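# Unload three sand cores from the mould onto plywood

## Task

Remove three sand cores from the mould: the long core with the rounded nose, plus the two upright bladed cores that stand in the mould half on the robot's right. Put all three down on the plywood boards next to the mould and release them. The two other cores must still be standing in the mould afterwards.

## Robot and tools

ROBOT. Two arms, left_arm and right_arm, each with six joints and a two-finger gripper. Joint order, always: waist, shoulder, elbow, wrist pitch, wrist yaw, wrist roll. Stated ranges in rad: waist -2.618 to 3.054, shoulder 0.000 to 3.142, elbow 0.000 to 3.142, wrist pitch -1.571 to 1.571, wrist yaw -1.571 to 1.571, wrist roll -2.094 to 2.094. A real end may differ from these by up to 0.059 rad. The fingers point along the gripper's +z axis and close along its y axis.

FRAMES. Scene frame: origin at table height, midway between the nominal bases, +x out over the table, +z up, left_arm toward +y (image sides can differ). Measured bases: left_arm at (+0.031, +0.345, 0) m, quat_wxyz (+1.000, 0, 0, +0.008); right_arm at (+0.030, -0.335, 0) m, quat_wxyz (+1.000, 0, 0, -0.014). Hand positions, orientations and targets in results are in each arm's own base frame; the table and fixed cameras use the scene frame. Printed hand poses can be off by a few cm, more at long reach.

ROW FORMAT (used by execute_actions and move). One flat list of 14 numbers covering both arms, even if one arm stays still: left_arm's six joint values then its opening, then right_arm's six joint values then its opening. Joint values are offsets, not poses, on a scale of -1 to 1, measured from the Joint targets that stood when the action (or move) began, not from the previous row. A value of 1.0 equals 2.224 rad for waist, shoulder and elbow, and 8.485 rad for the three wrist joints. Send 0 for an arm's joints to keep its targets. Opening is absolute: +1 fully open, -1 closed; it is always a command, so resend the current one to leave a gripper alone.

execute_actions(actions, cameras). actions: list of actions; each action is up to 15 rows, one per 1/30 s step; a short action repeats its last row to fill 15 steps. If an action would push any joint more than 0.059 rad beyond its range (from the targets at that action's start), it is rejected for both arms; if the first action fails this or anything is malformed, the whole call is rejected. An empty list returns state plus all camera images. cameras: names, ["all"], or [] for none; an unknown name voids the call.

move(target, speed, blend, opening_speed, grip_force, blocking, cameras). Plans joint paths toward one row or a list of up to 15 rows; every row in a list is an offset from the same starting Joint targets. All joints travel together, so the hand traces a curve, and nothing avoids obstacles or the other arm. speed: rad/s for whichever joint travels farthest, 0.01 to 12.57, default 0.5, one value or one per target. blend: rad of corner rounding per target in a list; 0 means stop at each. opening_speed: rate of finger travel on the -1..1 scale per second, at least 0.2. grip_force: per-pad force cap in N, 10 to 50, one value or one per arm; it persists; lower values close slowly. blocking=false returns after about 0.5 s while motion continues. A move is capped at 10 s. The result adds a move: line: done, off_target (at rest but a joint over 0.035 rad off), moving, held (a check withheld steps or the clearance check halted the path) or fault, plus limits=held when steps were withheld.

wait(seconds): 0 to 10 s; arms keep their last command; returns early if a running move finishes. stop(): brakes a running move, needing some distance. zoom_image(camera, region): camera is cam_left_wrist or cam_right_wrist; region [x0, y0, x1, y1] in pixels of the newest image, at most 504 by 504. finished_scene(scene): ends the current scene permanently; pass its number.

CAMERAS. cam_left_wrist and cam_right_wrist, each 896x504, on the wrists.

RESULTS. end_effector_position (m) and end_effector_quat_wxyz per arm, in its base frame; the position is the point between the pads, about 1 cm inside the tips. Joint positions (rad) and Joint velocities (rad/s), with pad gap last (m; 0.094 fully open); velocities may read within noise or be omitted. Joint targets: where the next offsets count from. Tool commands: current opening commands. grip_measured: finger opening on the command scale; reads slightly wide when empty and a little narrow when squeezing a hard part. grip_effort_nm: averaged gripper motor effort, negative closing; not a pad force. Joint torques: total drive output per joint, noisy, with offsets; joints 1 to 3 wrap at ±28 N m. joint sent to its limit: a joint was driven to its real end. joint command not followed: the clearance check altered targets. MOTOR HOT appears near 75 °C; OVER-TEMPERATURE FAULT at 90 °C folds that arm and disables it.

MOTION NOTES. Joint speed is limited and targets cannot lead measured angles by more than 0.339 rad (big joints) or 2.2 rad (wrist); targets placing the hand over 200 mm from its current spot are scaled back. If an arm is blocked or dragged, command its targets back past its measured positions to stop pressing. The scene keeps running while you think.

AVOID. Dropping cores or releasing them while moving; fast contact with the mould, table or other fixed things; hard pushing; the two arms touching or one gripper closing on the other's fingers; wrist-camera cables touching anything; any object ending up off the table; long heavy holding or stretched poses that heat motors. Sand cores can crumble: close with a modest opening_speed and a reduced grip_force, lift clear before travelling, lower gently onto the plywood, open well above grip_measured to release. Loose objects may occasionally be nudged by outside pushes.

Each tool is called after "Emit:" by a JSON object that holds its "method" and its "body".

## Session

Emit:
{"method": "execute_actions", "body": {"actions": []}}

Scene clock: 0.00 s.
left_arm: end_effector_position=(+0.3628, -0.0246, +0.2019) grip_measured=+1.000 grip_effort_nm=n/a end_effector_quat_wxyz=(+0.567, -0.059, +0.819, -0.064) | right_arm: end_effector_position=(+0.3464, +0.0128, +0.2780) grip_measured=+1.000 grip_effort_nm=n/a end_effector_quat_wxyz=(+0.512, -0.227, +0.829, +0.002)
Joint positions: left_arm=[-0.096 1.023 0.565 0.102 -0.051 -0.204 0.094] | right_arm=[-0.157 1.051 1.019 -0.506 -0.374 -0.477 0.094]
Joint velocities: within noise
Joint torques (N m): no reading
Heat: left arm: 34 °C; right arm: 36 °C.
Joint targets: left_arm=[-0.096 1.015 0.574 0.108 -0.052 -0.203] | right_arm=[-0.157 1.043 1.031 -0.504 -0.378 -0.476]
Tool commands: left_gripper/opening=+1.0 right_gripper/opening=+1.0

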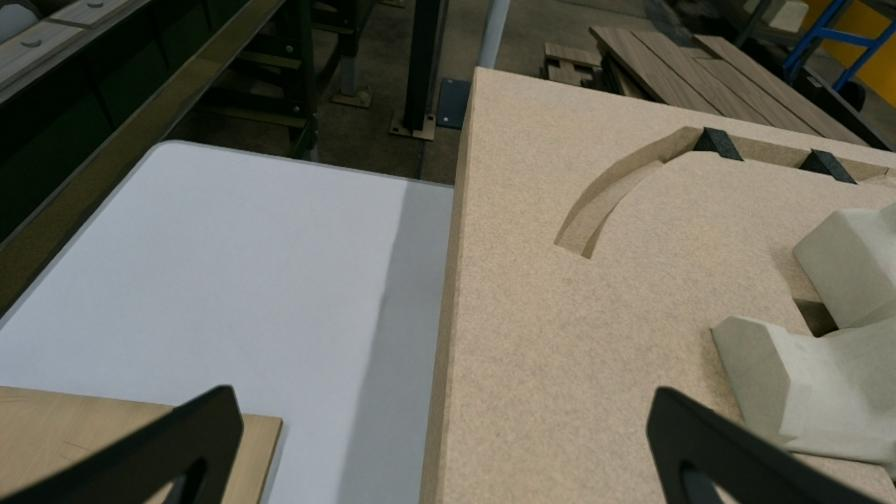

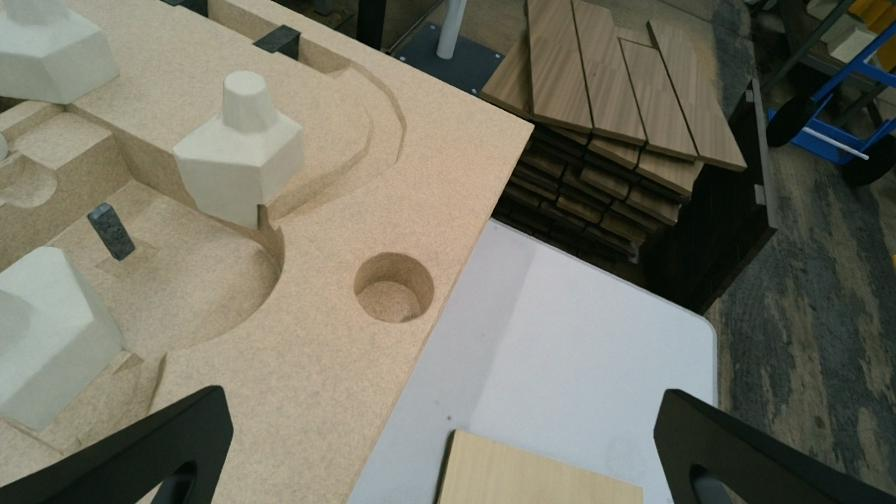

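Emit:
{"method": "move", "body": {"target": [0,0.128,0.596,-0.1895,0.006,0.024,1,0,0.1156,0.391,-0.1174,0.0445,0.056,1], "speed": 0.8, "cameras": ["all"]}}

Scene clock: 14.40 s.
left_arm: end_effector_position=(+0.2722, -0.0235, +0.3612) grip_measured=+1.000 grip_effort_nm=0.03 end_effector_quat_wxyz=(+0.327, +0.041, +0.944, -0.012) | right_arm: end_effector_position=(+0.2718, -0.0409, +0.3603) grip_measured=+1.000 grip_effort_nm=0.03 end_effector_quat_wxyz=(+0.326, +0.069, +0.942, -0.024)
Joint positions: left_arm=[-0.096 1.294 1.881 -1.492 -0.009 -0.005 0.094] | right_arm=[-0.157 1.296 1.877 -1.486 -0.006 -0.009 0.094]
Joint torques (N m): left_arm=[0.01 -1.81 5.35 1.55 0.11 0.02] | right_arm=[-0.01 -1.94 6.19 0.97 0.03 0.05]
Heat: left arm: 35 °C; right arm: 38 °C.
Joint targets: left_arm=[-0.096 1.300 1.900 -1.500 -0.001 0.001] | right_arm=[-0.157 1.300 1.901 -1.501 0.000 -0.001]
move: done

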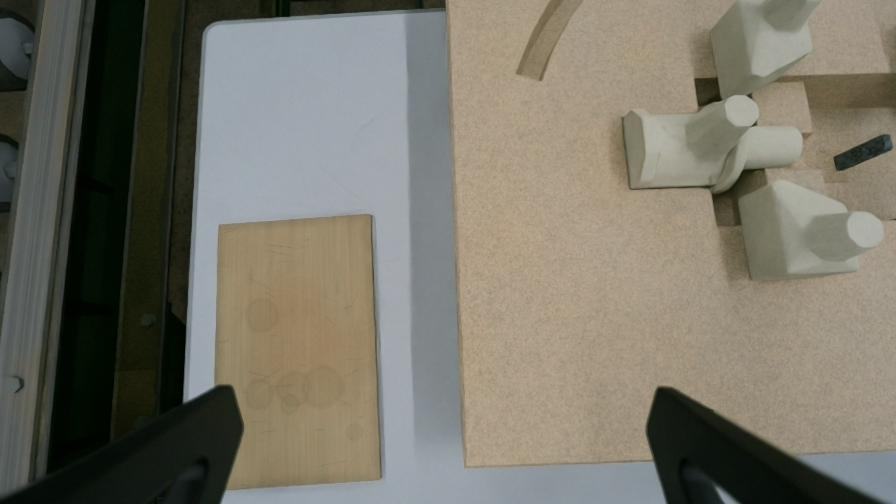

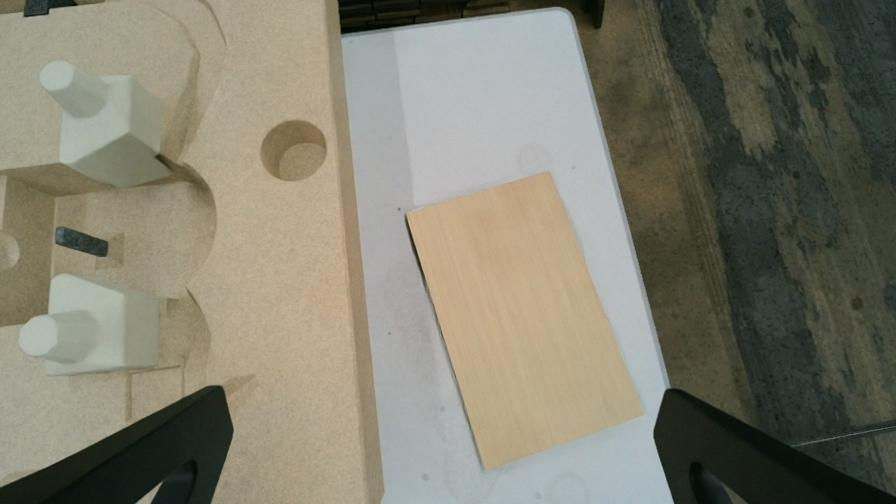

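Emit:
{"method": "move", "body": {"target": [-0.18,0,0,0,0,0,1,0.2,0,0,0,0,0,1], "speed": 0.8, "cameras": ["all"]}}

Scene clock: 19.07 s.
left_arm: end_effector_position=(+0.2420, -0.1267, +0.3611) grip_measured=+1.000 grip_effort_nm=0.03 end_effector_quat_wxyz=(+0.317, +0.226, +0.918, -0.078) | right_arm: end_effector_position=(+0.2636, +0.0775, +0.3603) grip_measured=+1.000 grip_effort_nm=0.03 end_effector_quat_wxyz=(+0.324, -0.136, +0.935, +0.045)
Joint positions: left_arm=[-0.488 1.294 1.881 -1.493 -0.004 -0.004 0.094] | right_arm=[0.281 1.296 1.877 -1.486 -0.002 -0.008 0.094]
Joint torques (N m): left_arm=[-0.5 -1.83 5.31 1.55 0.05 -0.01] | right_arm=[0.58 -1.95 6.16 0.95 0 0.04]
Heat: left arm: 35 °C; right arm: 38 °C.
Joint targets: left_arm=[-0.496 1.300 1.900 -1.500 -0.001 0.001] | right_arm=[0.288 1.300 1.901 -1.501 -0.001 -0.001]
move: done

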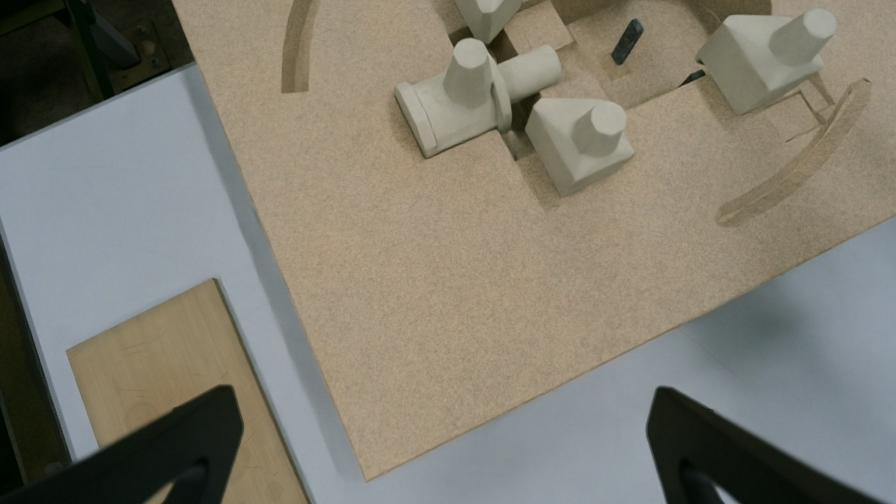

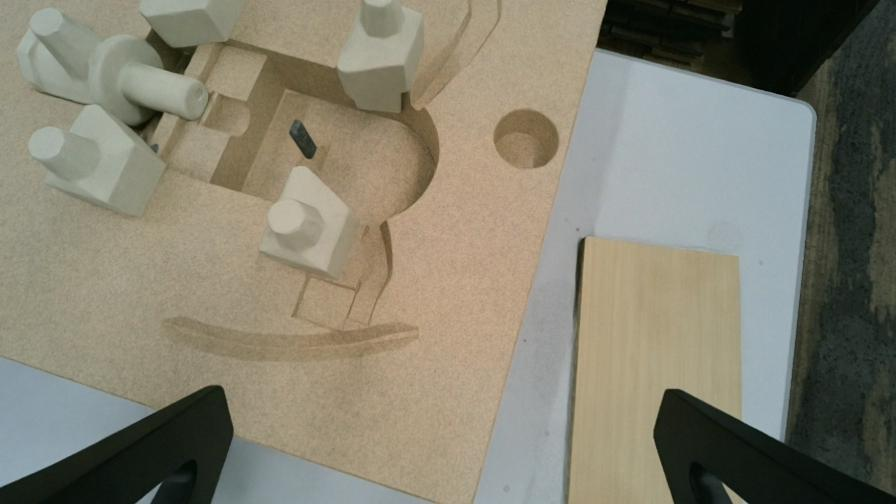

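Emit:
{"method": "move", "body": {"target": [0,0,0,0,0,0,-1,0,0,0,0,0,0,-1], "speed": 0.8, "cameras": ["all"]}}

Emit:
{"method": "zoom_image", "body": {"camera": "cam_right_wrist", "region": [0, 0, 500, 340]}}

Emit:
{"method": "zoom_image", "body": {"camera": "cam_left_wrist", "region": [380, 0, 880, 240]}}

Scene clock: 37.20 s.
left_arm: end_effector_position=(+0.2420, -0.1267, +0.3611) grip_measured=-0.983 grip_effort_nm=-0.87 end_effector_quat_wxyz=(+0.317, +0.226, +0.918, -0.078) | right_arm: end_effector_position=(+0.2636, +0.0775, +0.3603) grip_measured=-0.992 grip_effort_nm=-0.39 end_effector_quat_wxyz=(+0.324, -0.136, +0.935, +0.045)
Joint positions: left_arm=[-0.488 1.294 1.881 -1.493 -0.004 -0.004 0.001] | right_arm=[0.281 1.296 1.877 -1.486 -0.002 -0.008 0]
Joint torques (N m): left_arm=[-0.57 -1.87 5.3 1.56 0.06 0] | right_arm=[0.59 -1.95 6.19 0.96 0 0.03]
Heat: left arm: 36 °C; right arm: 38 °C.
Joint targets: left_arm=[-0.496 1.300 1.900 -1.500 -0.001 0.001] | right_arm=[0.288 1.300 1.901 -1.501 -0.001 -0.001]
move: done

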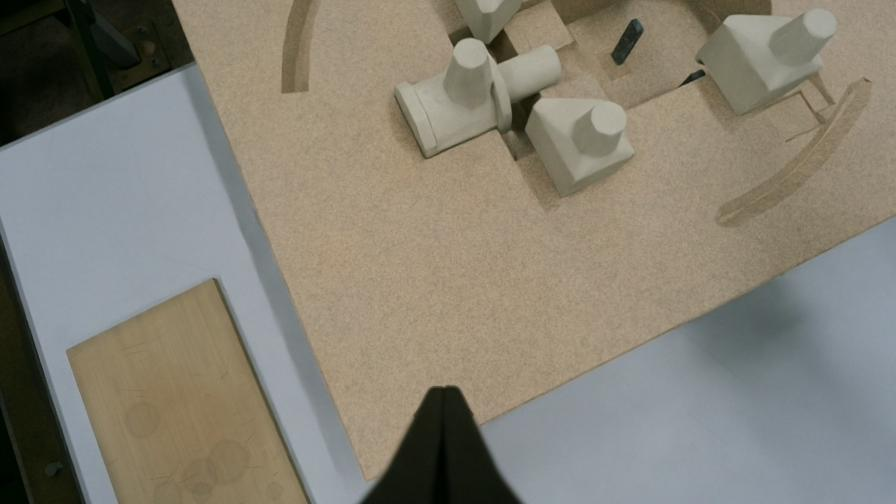

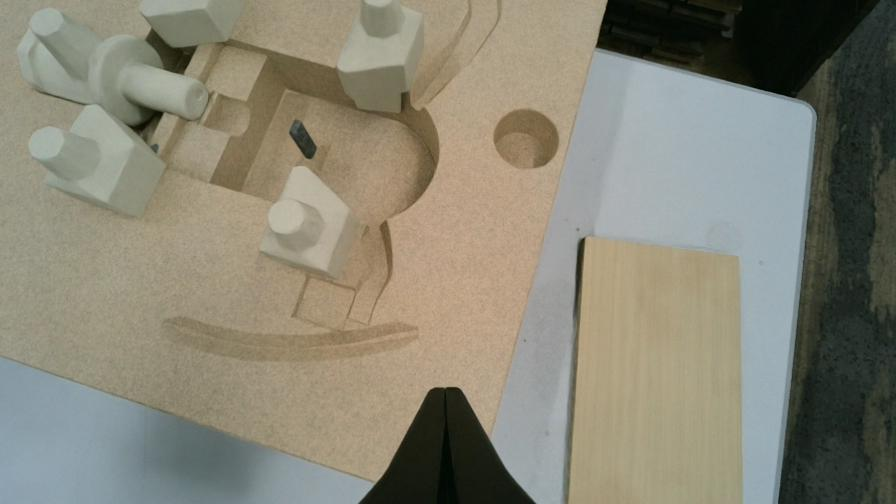

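Scaled by 1.008.

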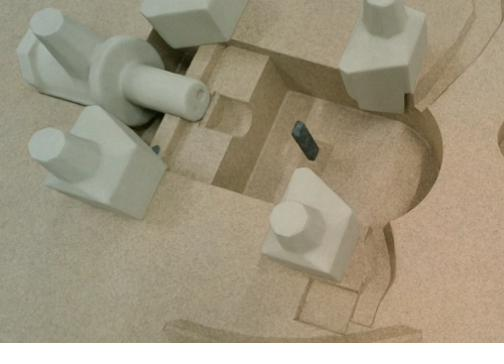

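Scaled by 1.008.

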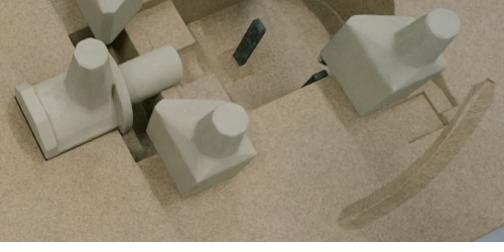

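Emit:
{"method": "move", "body": {"target": [0,-0.0971,-0.2523,0.0407,0,0,1,0,-0.0971,-0.2523,0.0407,0,0,1], "speed": 0.6, "cameras": ["all"]}}

Scene clock: 56.17 s.
left_arm: end_effector_position=(+0.2434, -0.1274, +0.2705) grip_measured=+0.998 grip_effort_nm=0.15 end_effector_quat_wxyz=(+0.307, +0.227, +0.921, -0.075) | right_arm: end_effector_position=(+0.2623, +0.0771, +0.2707) grip_measured=+0.997 grip_effort_nm=0.18 end_effector_quat_wxyz=(+0.312, -0.137, +0.939, +0.044)
Joint positions: left_arm=[-0.488 1.103 1.345 -1.17 -0.004 -0.004 0.094] | right_arm=[0.281 1.101 1.346 -1.175 -0.002 -0.008 0.094]
Joint torques (N m): left_arm=[-0.44 -3.28 4.36 1.76 0.05 -0.01] | right_arm=[0.57 -3.22 4.86 1.24 0.02 0.04]
Heat: left arm: 36 °C; right arm: 38 °C.
Joint targets: left_arm=[-0.496 1.084 1.339 -1.155 -0.001 0.001] | right_arm=[0.288 1.085 1.340 -1.155 -0.001 -0.001]
move: done

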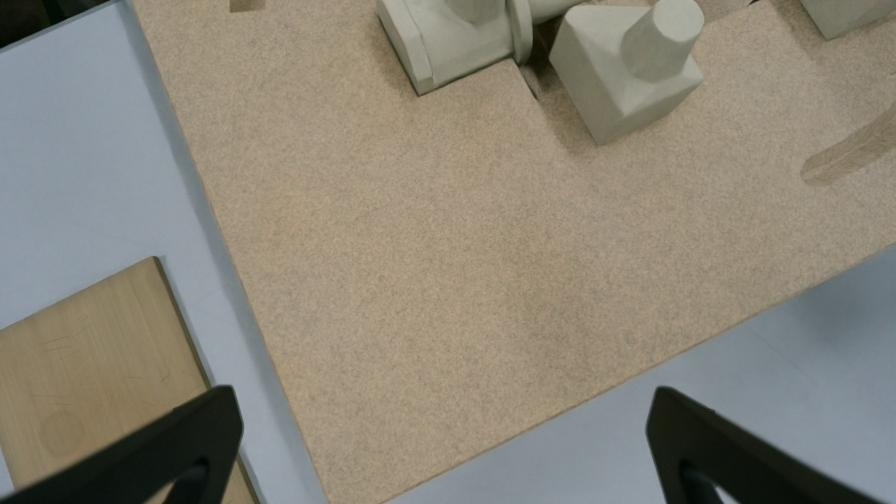

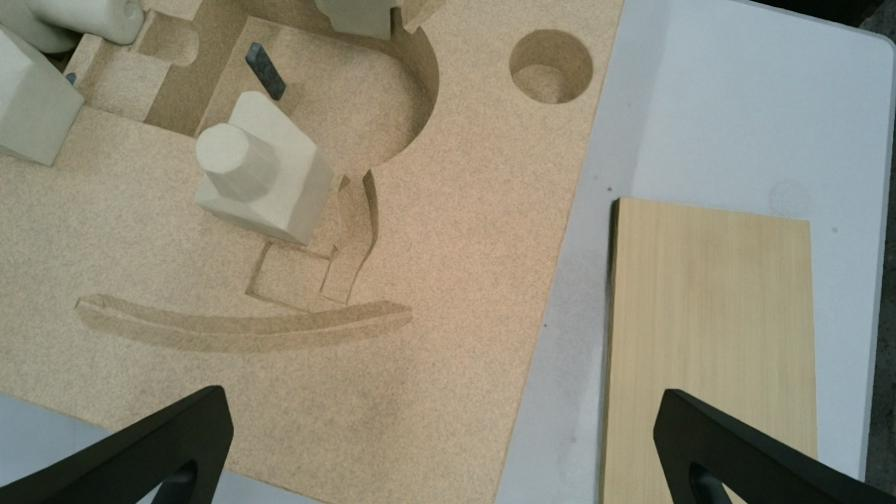

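Emit:
{"method": "move", "body": {"target": [0.18,0,0,0,0,0,1,0.1149,0.2644,0.2356,-0.0278,0,0,1], "speed": 0.6, "cameras": ["all"]}}

Scene clock: 104.90 s.
left_arm: end_effector_position=(+0.2737, -0.0266, +0.2707) grip_measured=+0.998 grip_effort_nm=0.14 end_effector_quat_wxyz=(+0.316, +0.046, +0.947, -0.015) | right_arm: end_effector_position=(+0.3130, +0.1895, +0.2463) grip_measured=+0.997 grip_effort_nm=0.18 end_effector_quat_wxyz=(+0.172, -0.267, +0.947, +0.048)
Joint positions: left_arm=[-0.103 1.103 1.345 -1.168 -0.003 -0.004 0.094] | right_arm=[0.541 1.669 1.835 -1.376 -0.002 -0.008 0.094]
Joint torques (N m): left_arm=[0.51 -3.29 4.37 1.75 0.07 0] | right_arm=[0.24 -6.05 7.5 0.51 0 0.04]
Heat: left arm: 36 °C; right arm: 39 °C.
Joint targets: left_arm=[-0.096 1.084 1.339 -1.154 -0.001 0.001] | right_arm=[0.543 1.672 1.864 -1.391 -0.001 -0.001]
move: done

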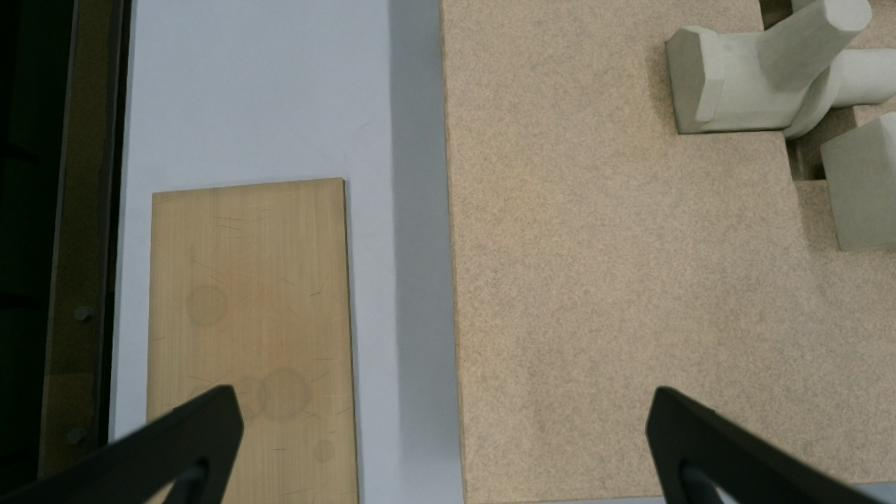

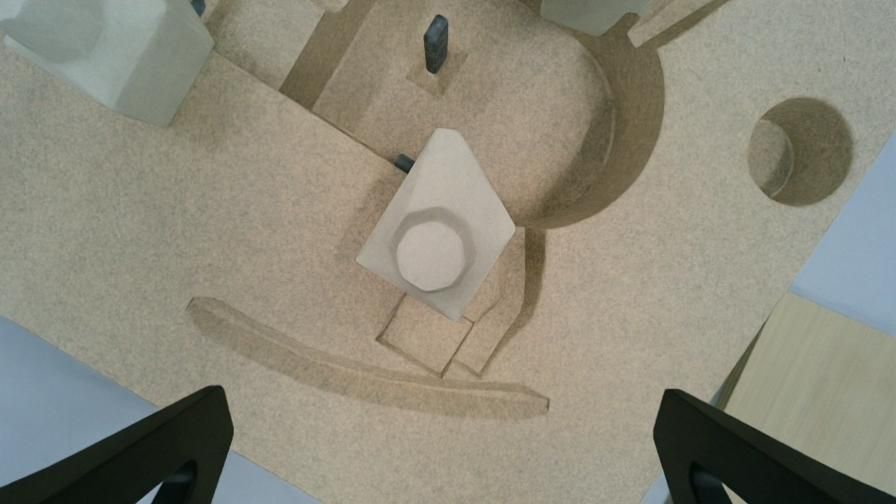

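Emit:
{"method": "move", "body": {"target": [0,0,0,0,0,0,1,0.005,0.0321,-0.0244,0.0147,0,0,1], "speed": 0.3, "cameras": ["cam_right_wrist"]}}

Scene clock: 115.63 s.
left_arm: end_effector_position=(+0.2737, -0.0266, +0.2707) grip_measured=+0.998 grip_effort_nm=0.14 end_effector_quat_wxyz=(+0.316, +0.046, +0.947, -0.015) | right_arm: end_effector_position=(+0.3342, +0.2052, +0.2232) grip_measured=+0.997 grip_effort_nm=0.18 end_effector_quat_wxyz=(+0.173, -0.270, +0.946, +0.049)
Joint positions: left_arm=[-0.103 1.103 1.345 -1.168 -0.003 -0.004 0.094] | right_arm=[0.547 1.738 1.815 -1.286 -0.002 -0.008 0.094]
Joint torques (N m): left_arm=[0.57 -3.38 4.37 1.77 0.05 0] | right_arm=[0.61 -6.57 5 0.91 0 0.04]
Heat: left arm: 36 °C; right arm: 38 °C.
Joint targets: left_arm=[-0.096 1.084 1.339 -1.154 -0.001 0.001] | right_arm=[0.554 1.744 1.809 -1.267 -0.001 -0.001]
move: done
Images, in order (width x height): cam_right_wrist 896x504.

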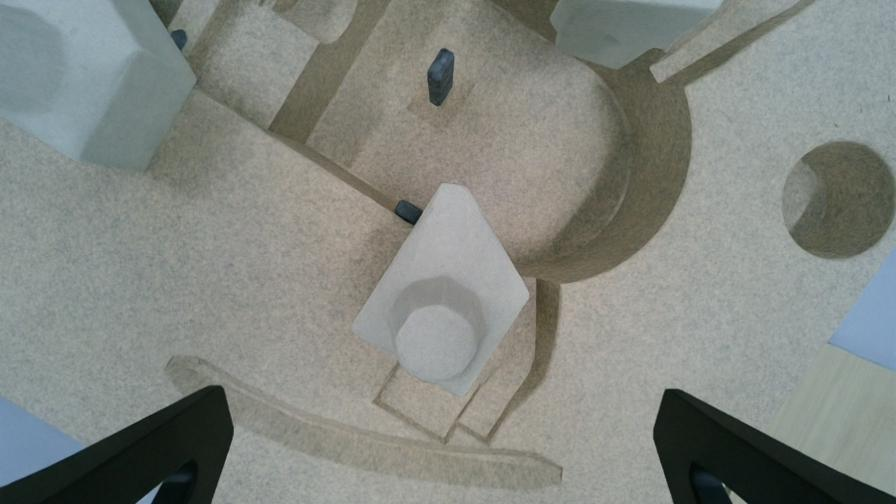

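Emit:
{"method": "move", "body": {"target": [0,0,0,0,0,0,1,0.0023,0.0042,-0.0496,0.01435,0,0,1], "speed": 0.2, "cameras": ["cam_right_wrist"]}}

Scene clock: 123.03 s.
left_arm: end_effector_position=(+0.2737, -0.0266, +0.2707) grip_measured=+0.998 grip_effort_nm=0.14 end_effector_quat_wxyz=(+0.316, +0.046, +0.947, -0.015) | right_arm: end_effector_position=(+0.3422, +0.2124, +0.1962) grip_measured=+0.997 grip_effort_nm=0.18 end_effector_quat_wxyz=(+0.177, -0.272, +0.945, +0.050)
Joint positions: left_arm=[-0.103 1.103 1.345 -1.168 -0.003 -0.004 0.094] | right_arm=[0.552 1.743 1.707 -1.164 -0.002 -0.008 0.094]
Joint torques (N m): left_arm=[0.62 -3.33 4.29 1.76 0.04 -0.01] | right_arm=[0.62 -6.43 5 0.91 0 0.04]
Heat: left arm: 36 °C; right arm: 37 °C.
Joint targets: left_arm=[-0.096 1.084 1.339 -1.154 -0.001 0.001] | right_arm=[0.559 1.753 1.699 -1.145 -0.001 -0.001]
move: done
Images, in order (width x height): cam_right_wrist 896x504.

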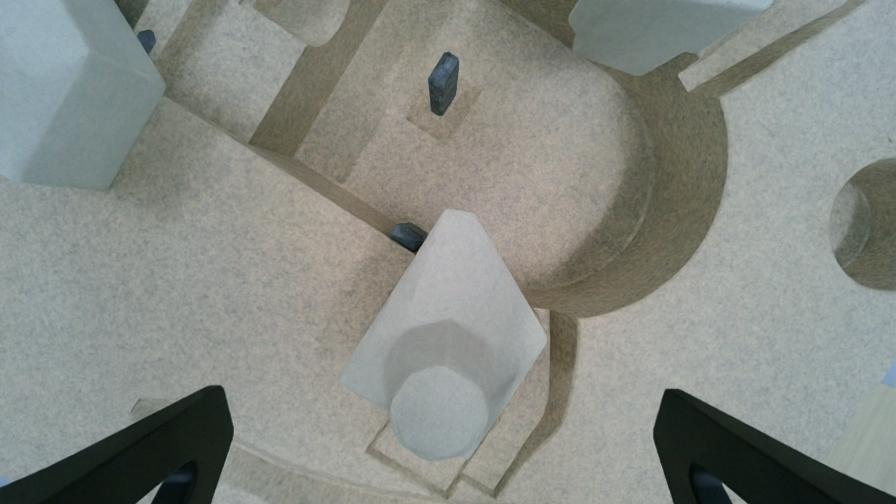

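Emit:
{"method": "move", "body": {"target": [0,0,0,0,0,0,1,0.0013,-0.0054,-0.0467,0.0107,0,0,1], "speed": 0.2, "cameras": ["cam_right_wrist"]}}

Emit:
{"method": "move", "body": {"target": [0,0,0,0,0,0,1,0,0,0,0,0,0,-0.6], "opening_speed": 0.4, "grip_force": [30,30], "cameras": ["cam_right_wrist"]}}

Scene clock: 132.70 s.
left_arm: end_effector_position=(+0.2737, -0.0266, +0.2707) grip_measured=+0.998 grip_effort_nm=0.14 end_effector_quat_wxyz=(+0.316, +0.046, +0.947, -0.015) | right_arm: end_effector_position=(+0.3422, +0.2135, +0.1688) grip_measured=+0.997 grip_effort_nm=0.18 end_effector_quat_wxyz=(+0.170, -0.273, +0.946, +0.049)
Joint positions: left_arm=[-0.103 1.103 1.345 -1.168 -0.003 -0.004 0.094] | right_arm=[0.555 1.743 1.602 -1.074 -0.002 -0.008 0.094]
Joint torques (N m): left_arm=[0.55 -3.26 4.34 1.75 0.02 -0.01] | right_arm=[0.69 -7.45 5.09 0.87 0.01 0.04]
Heat: left arm: 36 °C; right arm: 37 °C.
Joint targets: left_arm=[-0.096 1.084 1.339 -1.154 -0.001 0.001] | right_arm=[0.562 1.741 1.595 -1.054 -0.001 -0.001]
move: done
Images, in order (width x height): cam_right_wrist 896x504.

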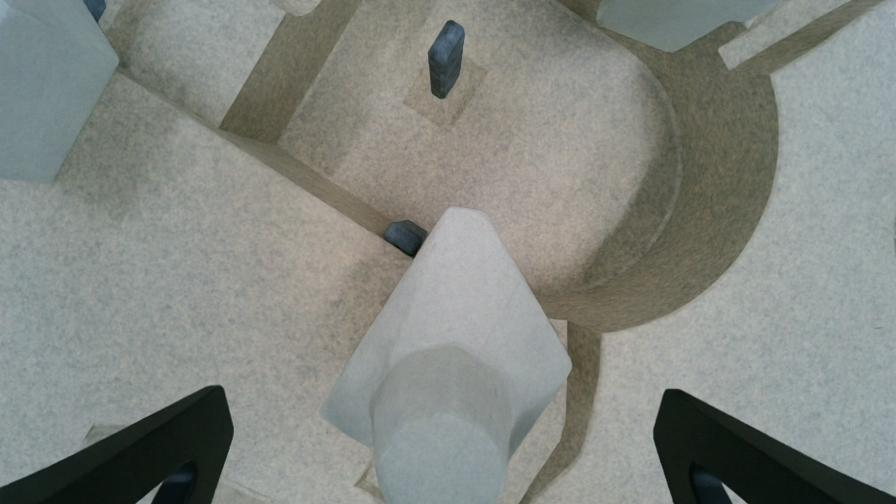

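Scene clock: 137.00 s.
left_arm: end_effector_position=(+0.2737, -0.0266, +0.2707) grip_measured=+0.998 grip_effort_nm=0.14 end_effector_quat_wxyz=(+0.316, +0.046, +0.947, -0.015) | right_arm: end_effector_position=(+0.3425, +0.2134, +0.1689) grip_measured=-0.409 grip_effort_nm=-0.59 end_effector_quat_wxyz=(+0.171, -0.273, +0.946, +0.048)
Joint positions: left_arm=[-0.103 1.103 1.345 -1.168 -0.003 -0.004 0.094] | right_arm=[0.555 1.743 1.602 -1.074 0 -0.008 0.028]
Joint torques (N m): left_arm=[0.59 -3.28 4.37 1.75 0.03 0] | right_arm=[0.68 -7.45 5.12 0.85 -0.02 0.04]
Heat: left arm: 36 °C; right arm: 37 °C.
Joint targets: left_arm=[-0.096 1.084 1.339 -1.154 -0.001 0.001] | right_arm=[0.562 1.741 1.595 -1.054 -0.001 -0.001]
grip_force (N): 30, 30
move: done
Images, in order (width x height): cam_right_wrist 896x504.

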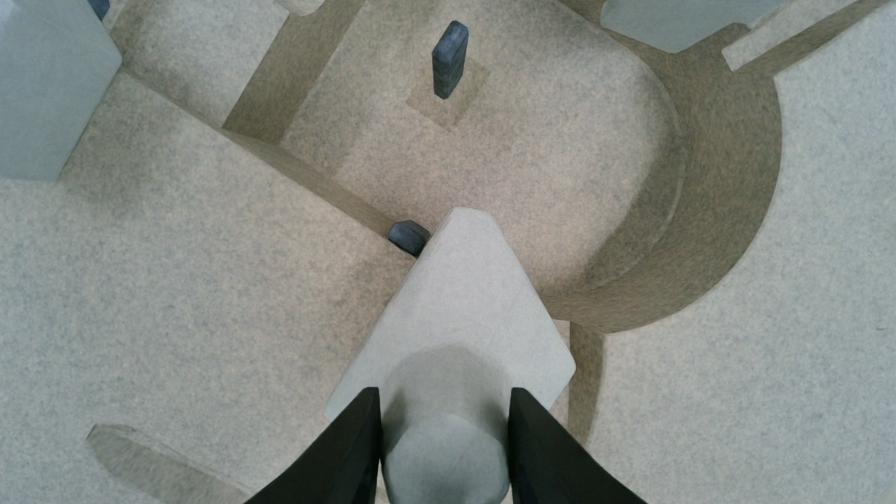

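Emit:
{"method": "move", "body": {"target": [[0,0,0,0,0,0,1,0,0.0056,0.0466,-0.01075,0,0,-0.6],[0,0,0,0,0,0,1,0,0.0151,0.0986,-0.0219,0,0,-0.6],[0,0,0,0,0,0,1,0,0.0359,0.1815,-0.0382,0,0,-0.6]], "speed": 0.15, "blend": 0.02, "cameras": ["all"]}}

Scene clock: 147.57 s.
left_arm: end_effector_position=(+0.2737, -0.0266, +0.2707) grip_measured=+0.998 grip_effort_nm=0.14 end_effector_quat_wxyz=(+0.316, +0.046, +0.947, -0.015) | right_arm: end_effector_position=(+0.3376, +0.2103, +0.2287) grip_measured=-0.412 grip_effort_nm=-0.63 end_effector_quat_wxyz=(+0.152, -0.274, +0.949, +0.043)
Joint positions: left_arm=[-0.103 1.103 1.345 -1.168 -0.003 -0.004 0.094] | right_arm=[0.555 1.82 1.954 -1.388 0 -0.008 0.028]
Joint torques (N m): left_arm=[0.55 -3.37 4.38 1.75 0.05 0.01] | right_arm=[0.68 -7.42 8.8 0.7 -0.01 0.04]
Heat: left arm: 36 °C; right arm: 36 °C.
Joint targets: left_arm=[-0.096 1.084 1.339 -1.154 -0.001 0.001] | right_arm=[0.562 1.821 1.999 -1.378 -0.001 -0.001]
grip_force (N): 30, 30
move: off_target (right_arm); right_arm: the elbow is farthest, 0.044 rad from its target

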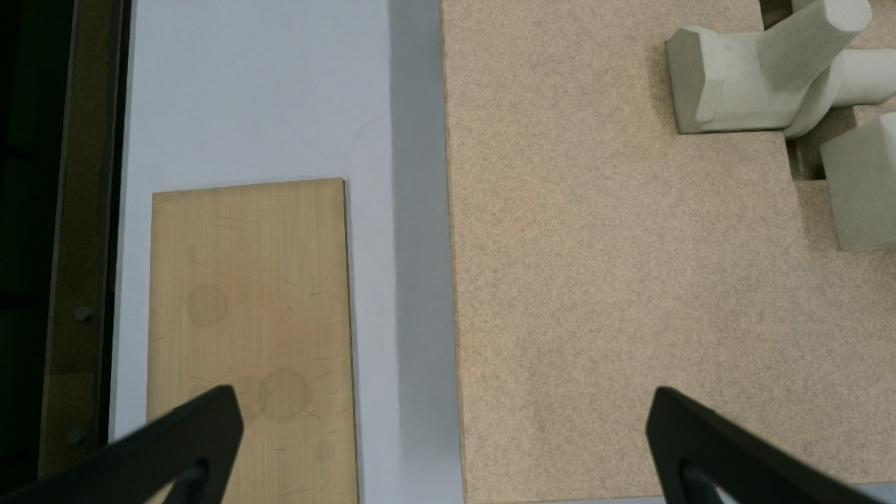

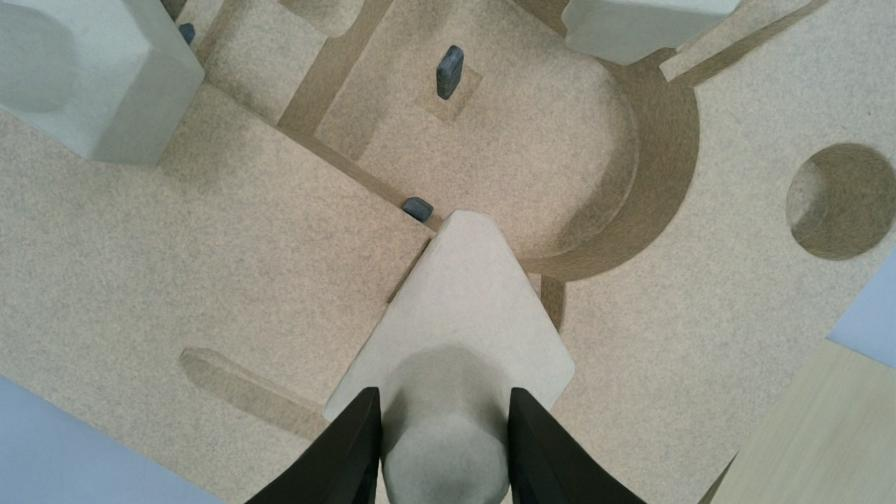

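Emit:
{"method": "move", "body": {"target": [-0.30,0,0,0.0589,0,0,1,0,0.0274,0.0859,-0.0157,0,0,-0.6], "speed": 0.4, "cameras": ["all"]}}

Scene clock: 155.07 s.
left_arm: end_effector_position=(+0.2568, -0.2410, +0.3661) grip_measured=+0.998 grip_effort_nm=0.14 end_effector_quat_wxyz=(+0.501, +0.310, +0.783, -0.200) | right_arm: end_effector_position=(+0.3384, +0.2108, +0.2542) grip_measured=-0.412 grip_effort_nm=-0.63 end_effector_quat_wxyz=(+0.151, -0.274, +0.949, +0.043)
Joint positions: left_arm=[-0.757 1.103 1.345 -0.674 -0.001 -0.004 0.094] | right_arm=[0.555 1.88 2.147 -1.521 0 -0.008 0.028]
Joint torques (N m): left_arm=[-0.35 -3.74 4.78 2.31 0.03 -0.02] | right_arm=[0.68 -7.58 8.38 0.69 -0.02 0.04]
Heat: left arm: 36 °C; right arm: 37 °C.
Joint targets: left_arm=[-0.763 1.084 1.339 -0.655 -0.001 0.001] | right_arm=[0.562 1.882 2.190 -1.511 -0.001 -0.001]
grip_force (N): 30, 30
move: off_target (right_arm); right_arm: the elbow is farthest, 0.043 rad from its target

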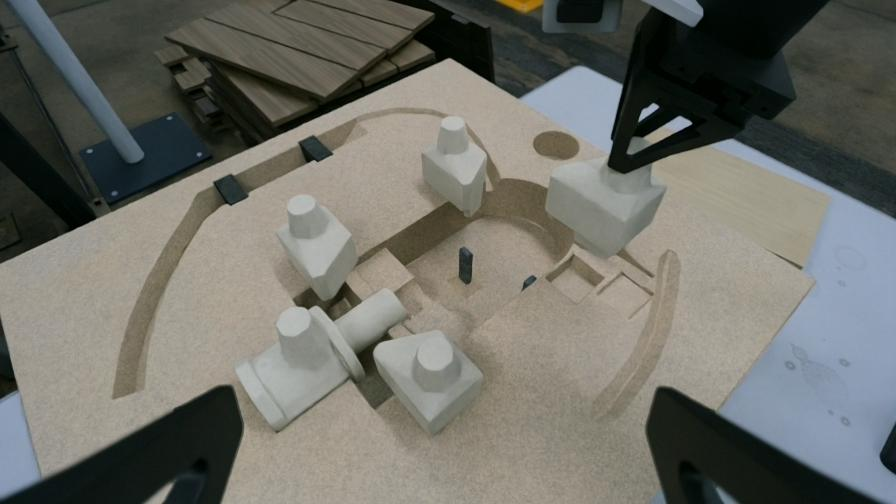

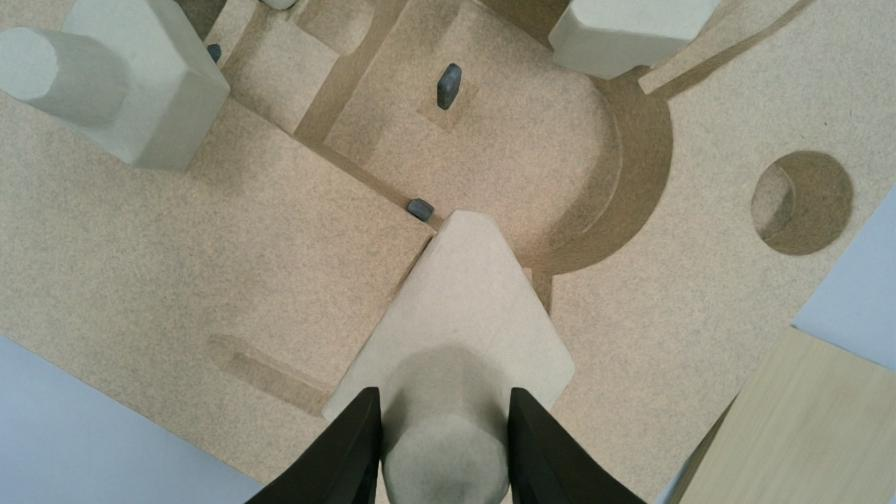

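Emit:
{"method": "zoom_image", "body": {"camera": "cam_left_wrist", "region": [480, 80, 730, 330]}}

Scaled by 2.016.

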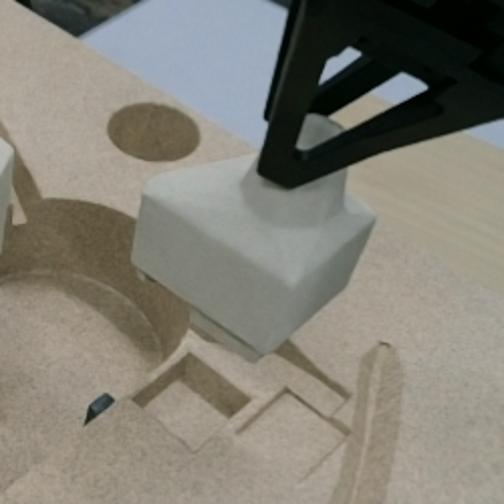

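Emit:
{"method": "move", "body": {"target": [-0.14,0,0,0.01,0,0,1,-0.4326,0,0,0,0,0,-0.6], "speed": 0.5, "cameras": ["all"]}}

Scene clock: 186.50 s.
left_arm: end_effector_position=(+0.1749, -0.3150, +0.3858) grip_measured=+0.998 grip_effort_nm=0.14 end_effector_quat_wxyz=(+0.494, +0.415, +0.706, -0.293) | right_arm: end_effector_position=(+0.3668, -0.1563, +0.2542) grip_measured=-0.412 grip_effort_nm=-0.63 end_effector_quat_wxyz=(+0.154, +0.195, +0.968, -0.033)
Joint positions: left_arm=[-1.067 1.103 1.345 -0.589 -0.001 -0.004 0.094] | right_arm=[-0.405 1.88 2.147 -1.521 0.002 -0.008 0.028]
Joint torques (N m): left_arm=[-0.59 -3.71 4.79 2.38 0.01 0] | right_arm=[0.42 -7.57 8.38 0.7 -0.04 0.03]
Heat: left arm: 41 °C; right arm: 37 °C.
Joint targets: left_arm=[-1.074 1.084 1.339 -0.570 -0.001 0.001] | right_arm=[-0.400 1.882 2.190 -1.511 -0.001 -0.001]
grip_force (N): 30, 30
move: off_target (right_arm); right_arm: the elbow is farthest, 0.043 rad from its target

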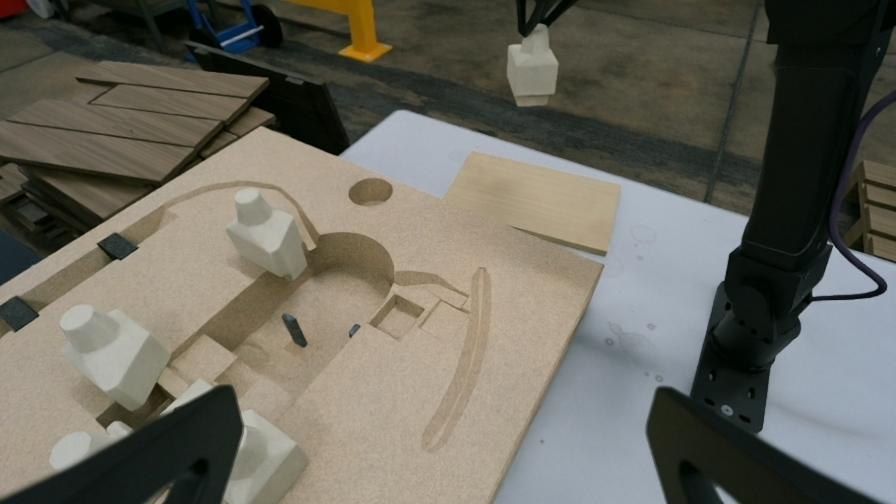

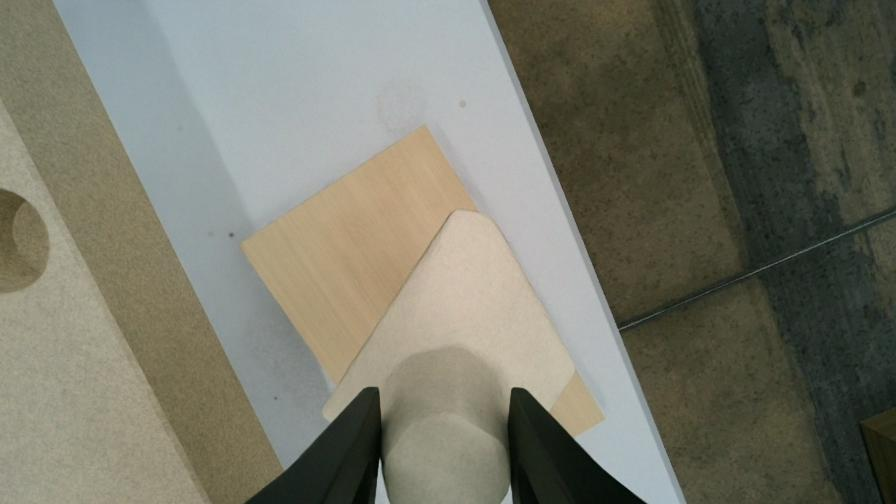

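Emit:
{"method": "move", "body": {"target": [[0,0,0,0,0,0,1,0.0369,-0.1135,-0.2621,0.0393,0,0,-0.6],[0,0,0,0,0,0,1,0.0369,-0.1236,-0.3625,0.0630,0,0,-0.6]], "speed": 0.4, "blend": 0.03, "cameras": ["all"]}}

Emit:
{"method": "zoom_image", "body": {"camera": "cam_left_wrist", "region": [420, 40, 720, 290]}}

Scene clock: 200.97 s.
left_arm: end_effector_position=(+0.1749, -0.3150, +0.3858) grip_measured=+0.998 grip_effort_nm=0.14 end_effector_quat_wxyz=(+0.494, +0.415, +0.706, -0.293) | right_arm: end_effector_position=(+0.3448, -0.1145, +0.1325) grip_measured=-0.412 grip_effort_nm=-0.63 end_effector_quat_wxyz=(+0.137, +0.156, +0.978, -0.023)
Joint positions: left_arm=[-1.067 1.103 1.345 -0.589 -0.001 -0.004 0.094] | right_arm=[-0.323 1.655 1.382 -1.018 0 -0.008 0.028]
Joint torques (N m): left_arm=[-0.53 -3.75 4.77 2.38 0.04 -0.01] | right_arm=[0.46 -10.44 5.72 0.95 -0.01 0.04]
Heat: left arm: 41 °C; right arm: 36 °C.
Joint targets: left_arm=[-1.074 1.084 1.339 -0.570 -0.001 0.001] | right_arm=[-0.318 1.607 1.384 -0.977 -0.001 -0.001]
grip_force (N): 30, 30
move: off_target (right_arm); right_arm: the shoulder is farthest, 0.048 rad from its target

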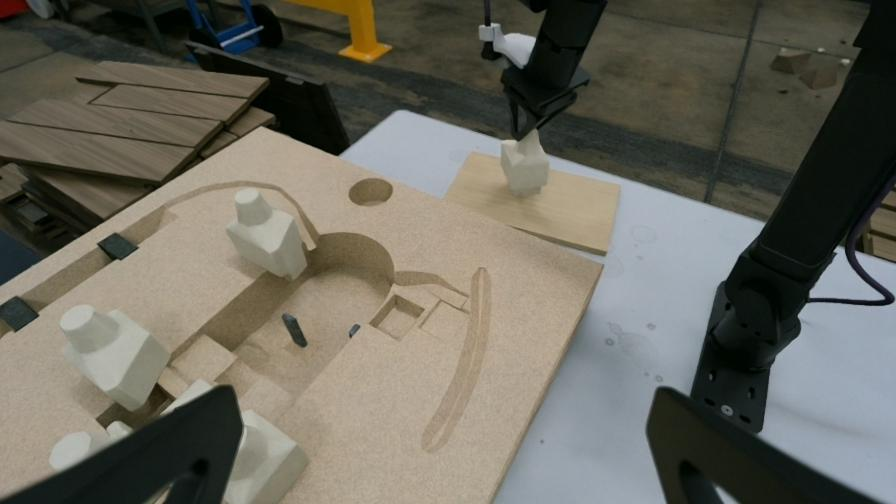

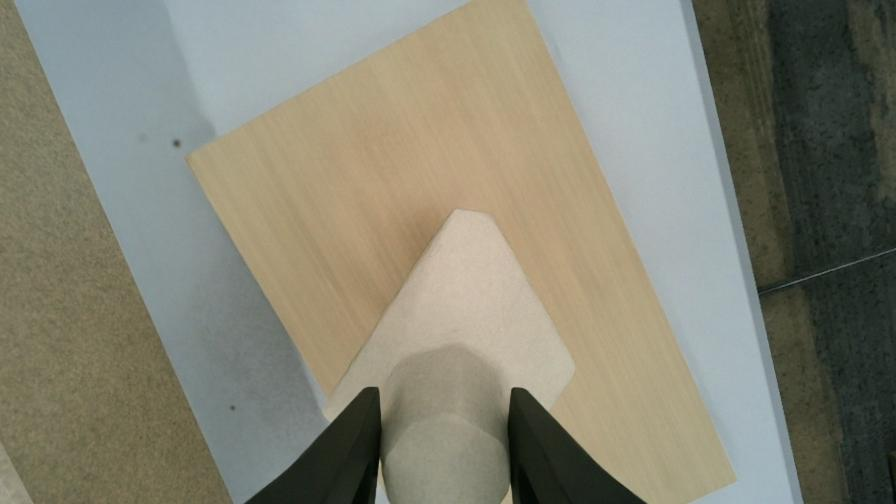

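Scaled by 1.680.

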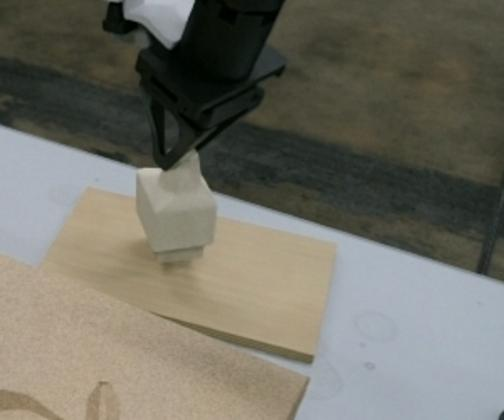

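Emit:
{"method": "move", "body": {"target": [0,0,0,0,0,0,1,0,0.0018,-0.0342,0.0184,0,0,-0.6], "speed": 0.1, "cameras": ["all"]}}

Emit:
{"method": "zoom_image", "body": {"camera": "cam_left_wrist", "region": [420, 40, 720, 290]}}

Scene clock: 206.70 s.
left_arm: end_effector_position=(+0.1749, -0.3150, +0.3858) grip_measured=+0.998 grip_effort_nm=0.15 end_effector_quat_wxyz=(+0.494, +0.415, +0.706, -0.293) | right_arm: end_effector_position=(+0.3628, -0.1209, +0.1295) grip_measured=-0.416 grip_effort_nm=-0.63 end_effector_quat_wxyz=(+0.187, +0.155, +0.970, -0.032)
Joint positions: left_arm=[-1.067 1.103 1.345 -0.589 -0.001 -0.004 0.094] | right_arm=[-0.323 1.637 1.318 -0.869 0.002 -0.007 0.027]
Joint torques (N m): left_arm=[-0.44 -3.69 4.71 2.37 0.05 -0.02] | right_arm=[0.47 -8.62 5.04 1.14 -0.04 0.04]
Heat: left arm: 41 °C; right arm: 36 °C.
Joint targets: left_arm=[-1.074 1.084 1.339 -0.570 -0.001 0.001] | right_arm=[-0.318 1.611 1.308 -0.820 -0.001 -0.001]
grip_force (N): 30, 30
move: off_target (right_arm); right_arm: the wrist pitch is farthest, 0.048 rad from its target

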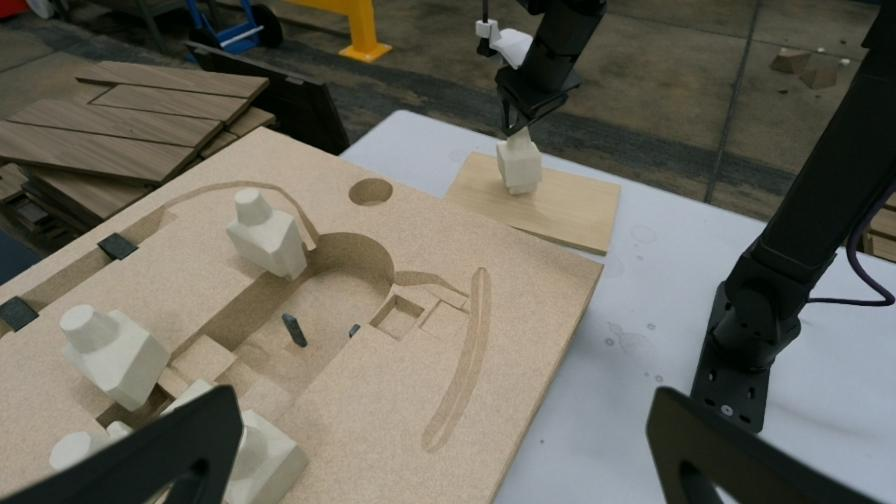

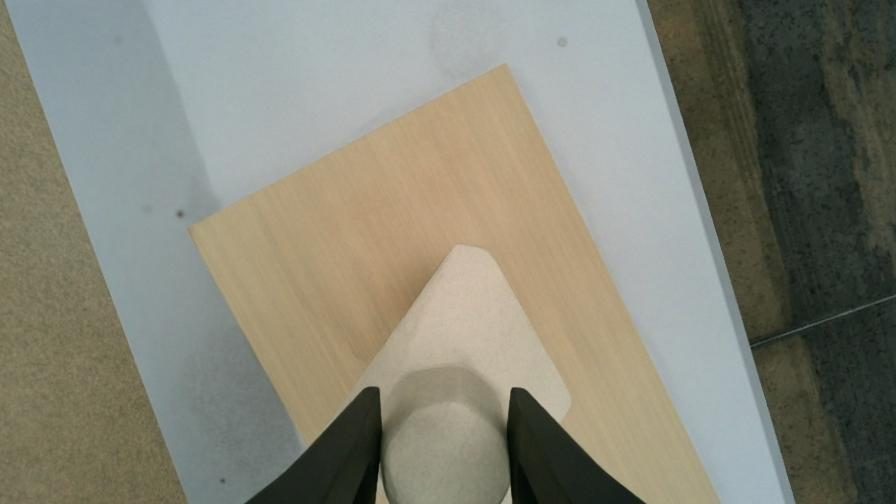

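Scaled by 1.680.

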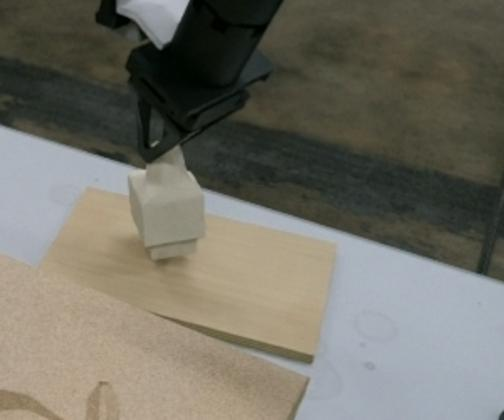

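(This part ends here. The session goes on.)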